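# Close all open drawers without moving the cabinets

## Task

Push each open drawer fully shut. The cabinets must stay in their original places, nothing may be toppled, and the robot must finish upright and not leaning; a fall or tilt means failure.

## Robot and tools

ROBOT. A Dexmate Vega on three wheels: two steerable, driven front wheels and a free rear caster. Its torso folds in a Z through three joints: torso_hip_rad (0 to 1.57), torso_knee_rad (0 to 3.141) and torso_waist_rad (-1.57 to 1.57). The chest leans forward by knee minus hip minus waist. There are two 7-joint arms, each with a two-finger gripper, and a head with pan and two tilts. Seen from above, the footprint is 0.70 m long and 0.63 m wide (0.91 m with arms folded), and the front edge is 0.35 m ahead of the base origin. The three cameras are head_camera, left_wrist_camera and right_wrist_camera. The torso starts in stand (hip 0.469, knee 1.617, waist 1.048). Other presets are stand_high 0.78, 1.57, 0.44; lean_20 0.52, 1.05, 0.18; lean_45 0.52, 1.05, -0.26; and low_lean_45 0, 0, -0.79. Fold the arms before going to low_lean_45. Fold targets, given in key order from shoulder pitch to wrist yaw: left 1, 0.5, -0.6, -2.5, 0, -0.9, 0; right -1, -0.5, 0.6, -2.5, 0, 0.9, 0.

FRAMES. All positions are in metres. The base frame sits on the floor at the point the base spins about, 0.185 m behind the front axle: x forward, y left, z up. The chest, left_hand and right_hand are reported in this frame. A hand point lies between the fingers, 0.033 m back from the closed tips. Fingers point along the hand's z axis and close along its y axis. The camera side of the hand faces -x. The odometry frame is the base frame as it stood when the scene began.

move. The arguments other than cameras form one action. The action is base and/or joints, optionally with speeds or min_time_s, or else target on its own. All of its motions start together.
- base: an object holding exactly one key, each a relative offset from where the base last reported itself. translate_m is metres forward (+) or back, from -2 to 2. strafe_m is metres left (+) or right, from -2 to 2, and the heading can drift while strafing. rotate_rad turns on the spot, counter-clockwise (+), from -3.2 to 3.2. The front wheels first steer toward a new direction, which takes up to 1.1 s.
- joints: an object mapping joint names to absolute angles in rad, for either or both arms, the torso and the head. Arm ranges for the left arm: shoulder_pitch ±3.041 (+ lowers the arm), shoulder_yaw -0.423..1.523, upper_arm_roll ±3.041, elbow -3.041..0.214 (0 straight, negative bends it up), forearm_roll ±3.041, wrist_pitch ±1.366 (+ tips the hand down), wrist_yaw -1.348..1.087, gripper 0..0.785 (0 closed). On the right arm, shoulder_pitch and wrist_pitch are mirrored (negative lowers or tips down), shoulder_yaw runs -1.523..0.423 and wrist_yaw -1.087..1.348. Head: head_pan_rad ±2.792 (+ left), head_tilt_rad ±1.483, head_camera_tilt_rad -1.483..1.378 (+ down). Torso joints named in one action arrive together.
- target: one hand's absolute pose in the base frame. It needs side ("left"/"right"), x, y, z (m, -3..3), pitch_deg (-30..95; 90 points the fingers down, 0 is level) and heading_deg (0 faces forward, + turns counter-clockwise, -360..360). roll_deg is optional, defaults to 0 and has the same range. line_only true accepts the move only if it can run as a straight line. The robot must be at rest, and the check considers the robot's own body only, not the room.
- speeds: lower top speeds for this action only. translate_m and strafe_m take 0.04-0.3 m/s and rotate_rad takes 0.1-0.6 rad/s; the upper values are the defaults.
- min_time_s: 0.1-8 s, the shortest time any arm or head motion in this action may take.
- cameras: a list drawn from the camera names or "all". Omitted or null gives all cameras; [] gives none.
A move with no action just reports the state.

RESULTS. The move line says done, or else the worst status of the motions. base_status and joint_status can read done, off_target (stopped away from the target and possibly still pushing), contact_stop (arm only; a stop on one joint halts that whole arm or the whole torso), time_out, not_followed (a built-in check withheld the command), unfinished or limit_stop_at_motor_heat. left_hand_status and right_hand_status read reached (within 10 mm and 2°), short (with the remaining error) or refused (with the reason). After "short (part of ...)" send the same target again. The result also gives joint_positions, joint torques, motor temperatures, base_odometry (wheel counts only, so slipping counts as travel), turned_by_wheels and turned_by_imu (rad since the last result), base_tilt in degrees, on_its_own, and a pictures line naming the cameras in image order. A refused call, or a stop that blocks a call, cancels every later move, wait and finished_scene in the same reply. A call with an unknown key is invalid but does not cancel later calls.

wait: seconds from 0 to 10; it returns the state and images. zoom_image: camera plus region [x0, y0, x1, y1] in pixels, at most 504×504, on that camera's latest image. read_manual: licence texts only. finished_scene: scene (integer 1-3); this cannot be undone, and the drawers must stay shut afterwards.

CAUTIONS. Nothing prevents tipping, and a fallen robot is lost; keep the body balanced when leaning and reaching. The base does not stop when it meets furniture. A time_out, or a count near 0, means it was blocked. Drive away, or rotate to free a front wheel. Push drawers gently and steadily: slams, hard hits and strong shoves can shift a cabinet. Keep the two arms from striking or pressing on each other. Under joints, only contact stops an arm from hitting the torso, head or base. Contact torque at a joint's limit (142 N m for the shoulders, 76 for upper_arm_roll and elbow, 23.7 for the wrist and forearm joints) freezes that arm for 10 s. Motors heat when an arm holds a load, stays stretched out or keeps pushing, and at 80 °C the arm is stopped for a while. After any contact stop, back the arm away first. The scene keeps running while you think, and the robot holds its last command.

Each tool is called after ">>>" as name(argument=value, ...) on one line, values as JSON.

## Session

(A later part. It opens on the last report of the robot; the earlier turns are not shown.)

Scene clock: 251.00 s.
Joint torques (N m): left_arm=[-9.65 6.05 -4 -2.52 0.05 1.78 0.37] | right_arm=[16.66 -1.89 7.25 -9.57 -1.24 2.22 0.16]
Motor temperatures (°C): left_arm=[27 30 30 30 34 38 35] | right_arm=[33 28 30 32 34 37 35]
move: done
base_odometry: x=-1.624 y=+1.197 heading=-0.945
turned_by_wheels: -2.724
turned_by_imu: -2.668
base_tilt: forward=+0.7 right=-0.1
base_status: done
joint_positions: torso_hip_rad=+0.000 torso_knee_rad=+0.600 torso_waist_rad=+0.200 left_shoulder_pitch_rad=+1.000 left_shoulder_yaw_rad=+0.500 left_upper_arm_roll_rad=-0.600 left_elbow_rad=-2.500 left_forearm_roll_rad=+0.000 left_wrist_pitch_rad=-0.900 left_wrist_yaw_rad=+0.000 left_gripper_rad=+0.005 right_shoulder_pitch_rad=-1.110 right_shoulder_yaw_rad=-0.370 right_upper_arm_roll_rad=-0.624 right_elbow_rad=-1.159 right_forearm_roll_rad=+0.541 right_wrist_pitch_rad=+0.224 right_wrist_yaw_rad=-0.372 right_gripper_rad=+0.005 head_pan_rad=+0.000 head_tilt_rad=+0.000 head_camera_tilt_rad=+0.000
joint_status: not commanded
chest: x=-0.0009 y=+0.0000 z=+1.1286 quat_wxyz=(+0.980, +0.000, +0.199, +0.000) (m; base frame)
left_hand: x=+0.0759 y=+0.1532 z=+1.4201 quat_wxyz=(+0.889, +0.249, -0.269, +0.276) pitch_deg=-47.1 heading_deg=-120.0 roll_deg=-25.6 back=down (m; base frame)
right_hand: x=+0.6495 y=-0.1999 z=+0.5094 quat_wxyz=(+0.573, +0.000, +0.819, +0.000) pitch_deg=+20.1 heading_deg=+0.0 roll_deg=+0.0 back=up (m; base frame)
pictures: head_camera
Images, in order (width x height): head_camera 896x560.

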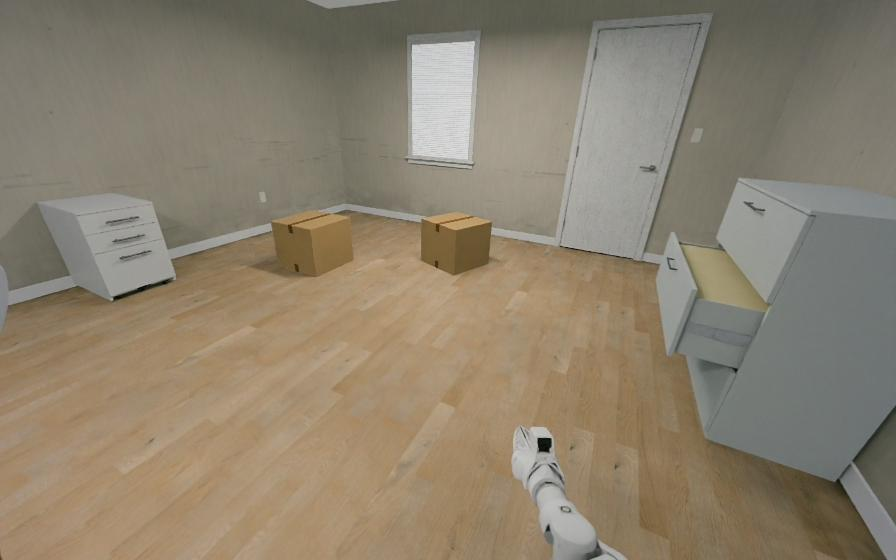

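>>> move(base={"translate_m":2.0}, cameras=[])

>>> move(base={"translate_m":0.25}, cameras=[])

>>> move(base={"rotate_rad":-2.08}, cameras=["head_camera","right_wrist_camera"])

Scene clock: 266.97 s.
Joint torques (N m): left_arm=[-7.27 7.36 -2.79 -2.03 -0.32 1.53 0.69] | right_arm=[16.33 -0.83 6.92 -9.96 -1.14 2.34 0.01]
Motor temperatures (°C): left_arm=[27 30 30 30 34 38 35] | right_arm=[32 28 30 32 34 37 35]
move: done
base_odometry: x=-0.448 y=-0.421 heading=-0.945
turned_by_wheels: -0.001
turned_by_imu: +0.003
base_tilt: forward=+0.6 right=-0.1
base_status: done
joint_positions: torso_hip_rad=+0.000 torso_knee_rad=+0.600 torso_waist_rad=+0.200 left_shoulder_pitch_rad=+1.000 left_shoulder_yaw_rad=+0.500 left_upper_arm_roll_rad=-0.600 left_elbow_rad=-2.500 left_forearm_roll_rad=+0.000 left_wrist_pitch_rad=-0.900 left_wrist_yaw_rad=+0.000 left_gripper_rad=+0.005 right_shoulder_pitch_rad=-1.110 right_shoulder_yaw_rad=-0.370 right_upper_arm_roll_rad=-0.624 right_elbow_rad=-1.159 right_forearm_roll_rad=+0.541 right_wrist_pitch_rad=+0.224 right_wrist_yaw_rad=-0.372 right_gripper_rad=+0.005 head_pan_rad=+0.000 head_tilt_rad=+0.000 head_camera_tilt_rad=+0.000
joint_status: not commanded
chest: x=-0.0008 y=+0.0000 z=+1.1286 quat_wxyz=(+0.980, +0.000, +0.199, +0.000) (m; base frame)
left_hand: x=+0.0760 y=+0.1532 z=+1.4201 quat_wxyz=(+0.889, +0.249, -0.269, +0.276) pitch_deg=-47.1 heading_deg=-120.0 roll_deg=-25.6 back=down (m; base frame)
right_hand: x=+0.6496 y=-0.1999 z=+0.5094 quat_wxyz=(+0.573, +0.000, +0.819, +0.000) pitch_deg=+20.1 heading_deg=+0.0 roll_deg=+0.0 back=up (m; base frame)
pictures: none
No camera images: "cameras" was empty.

Scene clock: 269.33 s.
Joint torques (N m): left_arm=[-6.4 5.64 -2.6 -1.05 -0.63 1.31 0.84] | right_arm=[15.82 -1.37 7.01 -9.75 -1.17 2.28 0.09]
Motor temperatures (°C): left_arm=[27 30 30 30 34 38 35] | right_arm=[32 28 30 32 34 37 35]
move: done
base_odometry: x=-0.301 y=-0.623 heading=-0.946
turned_by_wheels: +0.000
turned_by_imu: +0.000
base_tilt: forward=+0.6 right=-0.1
base_status: done
joint_positions: torso_hip_rad=+0.000 torso_knee_rad=+0.600 torso_waist_rad=+0.200 left_shoulder_pitch_rad=+1.000 left_shoulder_yaw_rad=+0.500 left_upper_arm_roll_rad=-0.600 left_elbow_rad=-2.500 left_forearm_roll_rad=+0.000 left_wrist_pitch_rad=-0.900 left_wrist_yaw_rad=+0.000 left_gripper_rad=+0.005 right_shoulder_pitch_rad=-1.110 right_shoulder_yaw_rad=-0.370 right_upper_arm_roll_rad=-0.624 right_elbow_rad=-1.159 right_forearm_roll_rad=+0.541 right_wrist_pitch_rad=+0.224 right_wrist_yaw_rad=-0.372 right_gripper_rad=+0.005 head_pan_rad=+0.000 head_tilt_rad=+0.000 head_camera_tilt_rad=+0.000
joint_status: not commanded
chest: x=-0.0008 y=+0.0000 z=+1.1286 quat_wxyz=(+0.980, +0.000, +0.199, +0.000) (m; base frame)
left_hand: x=+0.0761 y=+0.1532 z=+1.4201 quat_wxyz=(+0.889, +0.249, -0.268, +0.276) pitch_deg=-47.1 heading_deg=-120.0 roll_deg=-25.6 back=down (m; base frame)
right_hand: x=+0.6496 y=-0.1999 z=+0.5094 quat_wxyz=(+0.573, +0.000, +0.819, +0.000) pitch_deg=+20.1 heading_deg=+0.0 roll_deg=+0.0 back=up (m; base frame)
pictures: none
No camera images: "cameras" was empty.

Scene clock: 274.40 s.
Joint torques (N m): left_arm=[-7.76 4.92 -3.62 -0.51 -1.2 2.75 0.46] | right_arm=[16.34 -0.65 6.83 -9.7 -1.17 2.29 0.08]
Motor temperatures (°C): left_arm=[27 30 30 30 34 38 35] | right_arm=[32 28 30 32 34 37 35]
move: done
base_odometry: x=-0.300 y=-0.625 heading=-3.029
turned_by_wheels: -2.083
turned_by_imu: -2.044
base_tilt: forward=+0.6 right=-0.1
base_status: done
joint_positions: torso_hip_rad=+0.000 torso_knee_rad=+0.600 torso_waist_rad=+0.200 left_shoulder_pitch_rad=+1.000 left_shoulder_yaw_rad=+0.500 left_upper_arm_roll_rad=-0.600 left_elbow_rad=-2.500 left_forearm_roll_rad=+0.000 left_wrist_pitch_rad=-0.900 left_wrist_yaw_rad=+0.000 left_gripper_rad=+0.005 right_shoulder_pitch_rad=-1.110 right_shoulder_yaw_rad=-0.370 right_upper_arm_roll_rad=-0.624 right_elbow_rad=-1.159 right_forearm_roll_rad=+0.541 right_wrist_pitch_rad=+0.224 right_wrist_yaw_rad=-0.372 right_gripper_rad=+0.005 head_pan_rad=+0.000 head_tilt_rad=+0.000 head_camera_tilt_rad=+0.000
joint_status: not commanded
chest: x=-0.0008 y=+0.0000 z=+1.1286 quat_wxyz=(+0.980, +0.000, +0.199, +0.000) (m; base frame)
left_hand: x=+0.0761 y=+0.1532 z=+1.4201 quat_wxyz=(+0.889, +0.249, -0.268, +0.276) pitch_deg=-47.1 heading_deg=-120.0 roll_deg=-25.6 back=down (m; base frame)
right_hand: x=+0.6496 y=-0.1999 z=+0.5094 quat_wxyz=(+0.573, +0.000, +0.819, +0.000) pitch_deg=+20.1 heading_deg=+0.0 roll_deg=+0.0 back=up (m; base frame)
pictures: head_camera, right_wrist_camera
Images, in order (width x height): head_camera 896x560, right_wrist_camera 672x420.

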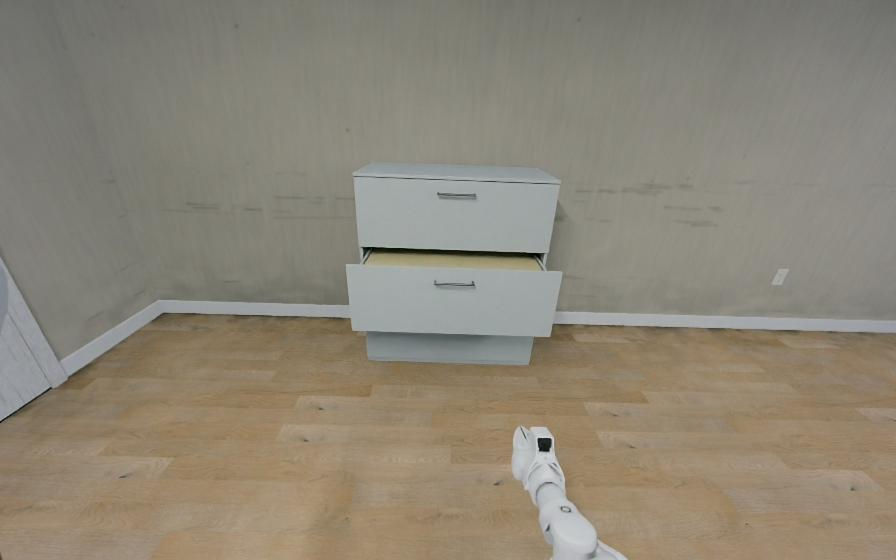

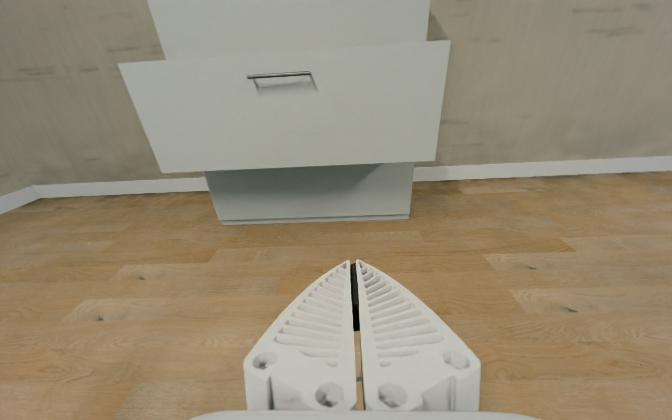

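>>> move(base={"rotate_rad":-0.037}, cameras=[])

>>> move(base={"strafe_m":0.23}, cameras=[])

>>> move(base={"translate_m":0.55}, cameras=["head_camera","right_wrist_camera"])

Scene clock: 285.27 s.
Joint torques (N m): left_arm=[-7.55 6.54 -3.29 -1.97 -1.33 1.55 0.6] | right_arm=[16.16 -0.8 7.02 -9.54 -1.17 2.02 0.1]
Motor temperatures (°C): left_arm=[27 30 30 30 34 38 35] | right_arm=[32 28 30 32 34 36 35]
move: done
base_odometry: x=-0.300 y=-0.625 heading=-3.066
turned_by_wheels: -0.037
turned_by_imu: -0.035
base_tilt: forward=+0.6 right=-0.1
base_status: done
joint_positions: torso_hip_rad=+0.000 torso_knee_rad=+0.600 torso_waist_rad=+0.200 left_shoulder_pitch_rad=+1.000 left_shoulder_yaw_rad=+0.500 left_upper_arm_roll_rad=-0.600 left_elbow_rad=-2.500 left_forearm_roll_rad=+0.000 left_wrist_pitch_rad=-0.900 left_wrist_yaw_rad=+0.000 left_gripper_rad=+0.005 right_shoulder_pitch_rad=-1.110 right_shoulder_yaw_rad=-0.370 right_upper_arm_roll_rad=-0.624 right_elbow_rad=-1.159 right_forearm_roll_rad=+0.541 right_wrist_pitch_rad=+0.224 right_wrist_yaw_rad=-0.372 right_gripper_rad=+0.005 head_pan_rad=+0.000 head_tilt_rad=+0.000 head_camera_tilt_rad=+0.000
joint_status: not commanded
chest: x=-0.0008 y=+0.0000 z=+1.1286 quat_wxyz=(+0.980, +0.000, +0.199, +0.000) (m; base frame)
left_hand: x=+0.0761 y=+0.1532 z=+1.4201 quat_wxyz=(+0.889, +0.249, -0.268, +0.276) pitch_deg=-47.1 heading_deg=-120.0 roll_deg=-25.6 back=down (m; base frame)
right_hand: x=+0.6496 y=-0.1999 z=+0.5094 quat_wxyz=(+0.573, +0.000, +0.819, +0.000) pitch_deg=+20.1 heading_deg=+0.0 roll_deg=+0.0 back=up (m; base frame)
pictures: none
No camera images: "cameras" was empty.

Scene clock: 288.07 s.
Joint torques (N m): left_arm=[-9.27 6.69 -3.11 -1.87 -0.75 0.87 0.7] | right_arm=[16.08 -1.5 6.87 -9.69 -1.17 2.35 -0.03]
Motor temperatures (°C): left_arm=[27 30 30 30 34 38 35] | right_arm=[32 28 30 32 34 36 35]
move: done
base_odometry: x=-0.282 y=-0.854 heading=-3.062
turned_by_wheels: +0.003
turned_by_imu: +0.002
base_tilt: forward=+0.6 right=-0.1
base_status: done
joint_positions: torso_hip_rad=+0.000 torso_knee_rad=+0.600 torso_waist_rad=+0.200 left_shoulder_pitch_rad=+1.000 left_shoulder_yaw_rad=+0.500 left_upper_arm_roll_rad=-0.600 left_elbow_rad=-2.500 left_forearm_roll_rad=+0.000 left_wrist_pitch_rad=-0.900 left_wrist_yaw_rad=+0.000 left_gripper_rad=+0.005 right_shoulder_pitch_rad=-1.110 right_shoulder_yaw_rad=-0.370 right_upper_arm_roll_rad=-0.624 right_elbow_rad=-1.159 right_forearm_roll_rad=+0.541 right_wrist_pitch_rad=+0.224 right_wrist_yaw_rad=-0.372 right_gripper_rad=+0.005 head_pan_rad=+0.000 head_tilt_rad=+0.000 head_camera_tilt_rad=+0.000
joint_status: not commanded
chest: x=-0.0008 y=+0.0000 z=+1.1286 quat_wxyz=(+0.980, +0.000, +0.199, +0.000) (m; base frame)
left_hand: x=+0.0760 y=+0.1532 z=+1.4201 quat_wxyz=(+0.889, +0.249, -0.268, +0.276) pitch_deg=-47.1 heading_deg=-120.0 roll_deg=-25.6 back=down (m; base frame)
right_hand: x=+0.6496 y=-0.1999 z=+0.5094 quat_wxyz=(+0.573, +0.000, +0.819, +0.000) pitch_deg=+20.1 heading_deg=+0.0 roll_deg=+0.0 back=up (m; base frame)
pictures: none
No camera images: "cameras" was empty.

Scene clock: 292.07 s.
Joint torques (N m): left_arm=[-6.47 7.8 -2.54 -1.86 -0.68 1.99 0.87] | right_arm=[15.56 -1.73 6.99 -10.12 -1.16 2.1 0.05]
Motor temperatures (°C): left_arm=[27 30 30 30 34 38 35] | right_arm=[32 28 30 32 34 36 35]
move: done
base_odometry: x=-0.830 y=-0.899 heading=-3.063
turned_by_wheels: -0.001
turned_by_imu: +0.000
base_tilt: forward=+0.6 right=-0.1
base_status: done
joint_positions: torso_hip_rad=+0.000 torso_knee_rad=+0.600 torso_waist_rad=+0.200 left_shoulder_pitch_rad=+1.000 left_shoulder_yaw_rad=+0.500 left_upper_arm_roll_rad=-0.600 left_elbow_rad=-2.500 left_forearm_roll_rad=+0.000 left_wrist_pitch_rad=-0.900 left_wrist_yaw_rad=+0.000 left_gripper_rad=+0.005 right_shoulder_pitch_rad=-1.110 right_shoulder_yaw_rad=-0.370 right_upper_arm_roll_rad=-0.624 right_elbow_rad=-1.159 right_forearm_roll_rad=+0.541 right_wrist_pitch_rad=+0.224 right_wrist_yaw_rad=-0.372 right_gripper_rad=+0.005 head_pan_rad=+0.000 head_tilt_rad=+0.000 head_camera_tilt_rad=+0.000
joint_status: not commanded
chest: x=-0.0008 y=+0.0000 z=+1.1286 quat_wxyz=(+0.980, +0.000, +0.199, +0.000) (m; base frame)
left_hand: x=+0.0760 y=+0.1532 z=+1.4201 quat_wxyz=(+0.889, +0.249, -0.269, +0.276) pitch_deg=-47.1 heading_deg=-120.0 roll_deg=-25.6 back=down (m; base frame)
right_hand: x=+0.6496 y=-0.1999 z=+0.5094 quat_wxyz=(+0.573, +0.000, +0.819, +0.000) pitch_deg=+20.1 heading_deg=+0.0 roll_deg=+0.0 back=up (m; base frame)
pictures: head_camera, right_wrist_camera
Images, in order (width x height): head_camera 896x560, right_wrist_camera 672x420.

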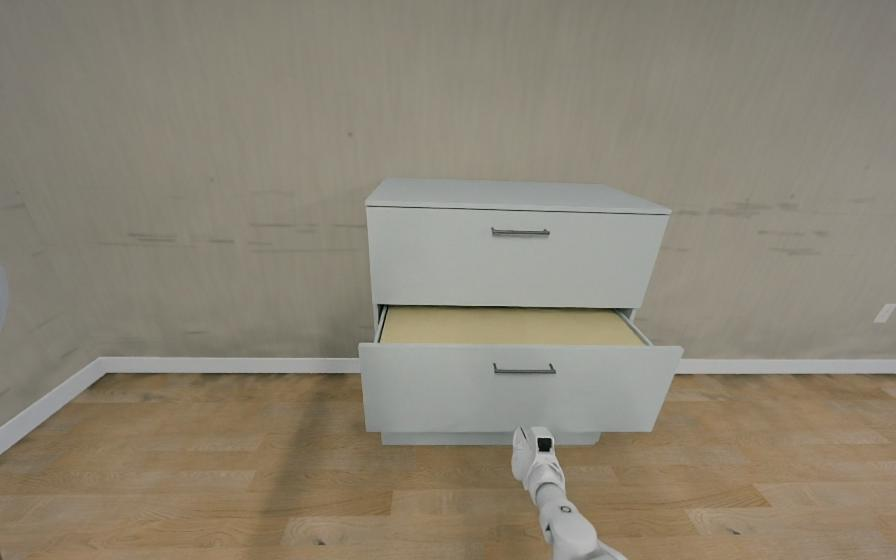

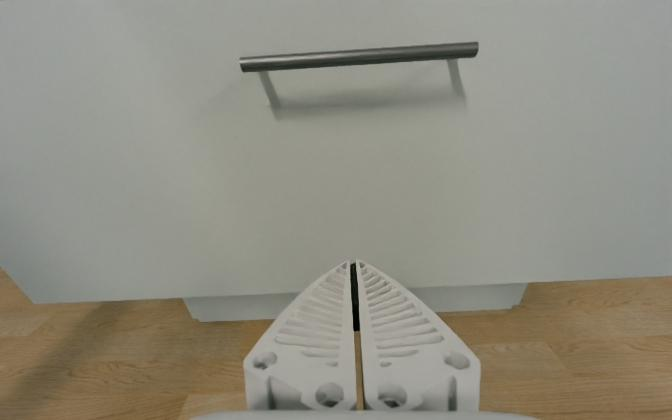

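Well aligned.

>>> move(base={"translate_m":0.36}, speeds={"translate_m":0.1}, cameras=["head_camera","right_wrist_camera"])

Scene clock: 300.10 s.
Joint torques (N m): left_arm=[-8.48 6.4 -4.51 -0.44 -1.07 1.23 0.6] | right_arm=[37.22 -0.99 17.68 -15.88 -2.61 6.92 0.27]
Motor temperatures (°C): left_arm=[27 30 30 30 34 38 35] | right_arm=[32 28 30 32 34 37 35]
move: done
base_odometry: x=-1.188 y=-0.928 heading=-3.064
turned_by_wheels: -0.001
turned_by_imu: -0.001
base_tilt: forward=+0.6 right=-0.1
base_status: done
joint_positions: torso_hip_rad=+0.000 torso_knee_rad=+0.600 torso_waist_rad=+0.200 left_shoulder_pitch_rad=+1.000 left_shoulder_yaw_rad=+0.500 left_upper_arm_roll_rad=-0.600 left_elbow_rad=-2.500 left_forearm_roll_rad=+0.000 left_wrist_pitch_rad=-0.900 left_wrist_yaw_rad=+0.000 left_gripper_rad=+0.005 right_shoulder_pitch_rad=-1.111 right_shoulder_yaw_rad=-0.370 right_upper_arm_roll_rad=-0.625 right_elbow_rad=-1.159 right_forearm_roll_rad=+0.542 right_wrist_pitch_rad=+0.223 right_wrist_yaw_rad=-0.372 right_gripper_rad=+0.005 head_pan_rad=+0.000 head_tilt_rad=+0.000 head_camera_tilt_rad=+0.000
joint_status: not commanded
chest: x=-0.0011 y=+0.0000 z=+1.1286 quat_wxyz=(+0.980, +0.000, +0.199, +0.000) (m; base frame)
left_hand: x=+0.0756 y=+0.1532 z=+1.4201 quat_wxyz=(+0.889, +0.249, -0.269, +0.276) pitch_deg=-47.0 heading_deg=-120.0 roll_deg=-25.6 back=down (m; base frame)
right_hand: x=+0.6482 y=-0.1997 z=+0.5078 quat_wxyz=(+0.572, -0.001, +0.820, +0.000) pitch_deg=+20.2 heading_deg=+0.0 roll_deg=-0.1 back=up (m; base frame)
pictures: head_camera, right_wrist_camera
Images, in order (width x height): head_camera 896x560, right_wrist_camera 672x420.

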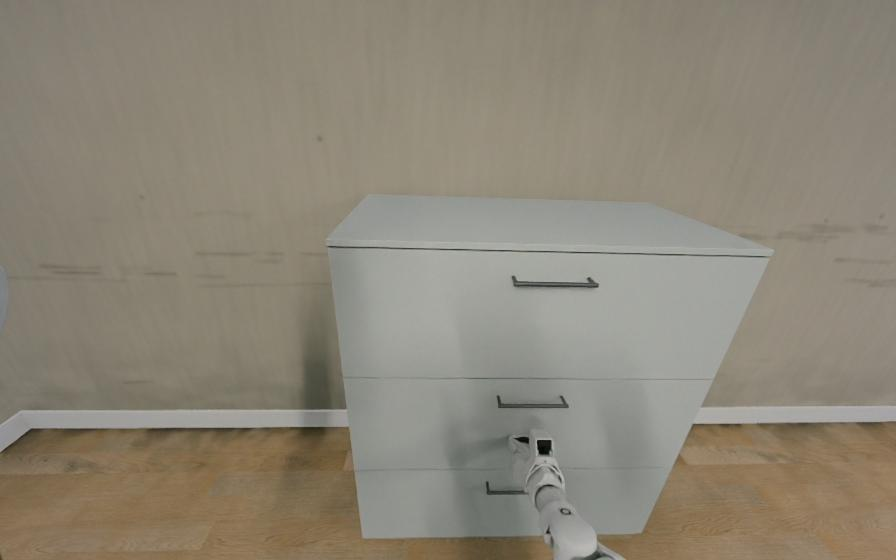

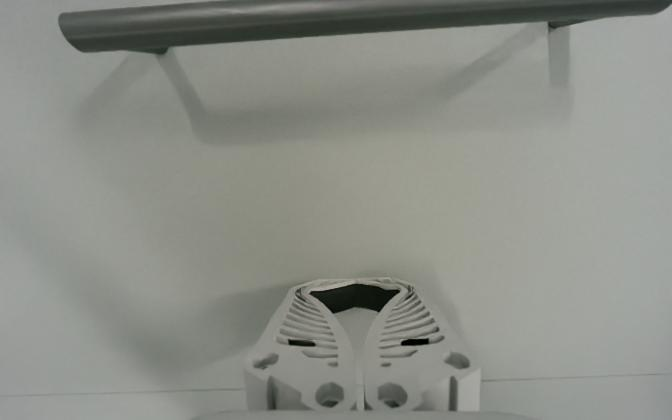

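Closed flush. Back off and verify.

>>> move(base={"translate_m":-0.5}, cameras=["head_camera"])

Scene clock: 306.20 s.
Joint torques (N m): left_arm=[-8.91 5.91 -2.98 -2.09 -0.18 1.32 0.87] | right_arm=[17.34 -1.26 7.83 -10.76 -1.24 2.75 0.28]
Motor temperatures (°C): left_arm=[27 30 30 30 34 38 35] | right_arm=[33 28 30 32 34 37 35]
move: done
base_odometry: x=-0.690 y=-0.888 heading=-3.065
turned_by_wheels: -0.001
turned_by_imu: +0.000
base_tilt: forward=+0.6 right=-0.1
base_status: done
joint_positions: torso_hip_rad=+0.000 torso_knee_rad=+0.600 torso_waist_rad=+0.200 left_shoulder_pitch_rad=+1.000 left_shoulder_yaw_rad=+0.500 left_upper_arm_roll_rad=-0.600 left_elbow_rad=-2.500 left_forearm_roll_rad=+0.000 left_wrist_pitch_rad=-0.900 left_wrist_yaw_rad=+0.000 left_gripper_rad=+0.005 right_shoulder_pitch_rad=-1.110 right_shoulder_yaw_rad=-0.370 right_upper_arm_roll_rad=-0.624 right_elbow_rad=-1.159 right_forearm_roll_rad=+0.541 right_wrist_pitch_rad=+0.224 right_wrist_yaw_rad=-0.372 right_gripper_rad=+0.005 head_pan_rad=+0.000 head_tilt_rad=+0.000 head_camera_tilt_rad=+0.000
joint_status: not commanded
chest: x=-0.0009 y=+0.0000 z=+1.1286 quat_wxyz=(+0.980, +0.000, +0.199, +0.000) (m; base frame)
left_hand: x=+0.0760 y=+0.1532 z=+1.4201 quat_wxyz=(+0.889, +0.249, -0.269, +0.276) pitch_deg=-47.1 heading_deg=-120.0 roll_deg=-25.6 back=down (m; base frame)
right_hand: x=+0.6495 y=-0.1999 z=+0.5094 quat_wxyz=(+0.573, +0.000, +0.819, +0.000) pitch_deg=+20.1 heading_deg=+0.0 roll_deg=+0.0 back=up (m; base frame)
pictures: head_camera
Images, in order (width x height): head_camera 896x560.

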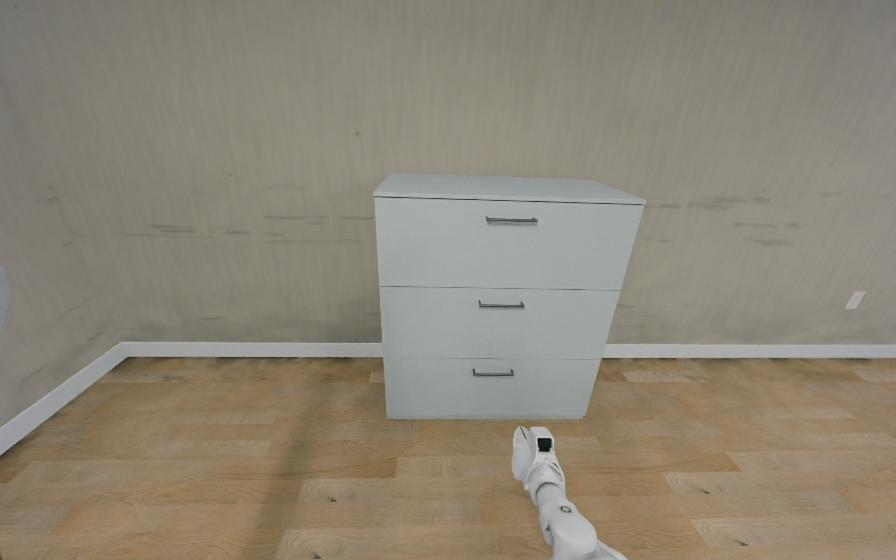

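>>> finished_scene(scene=3)

The scene is finished: the task was done.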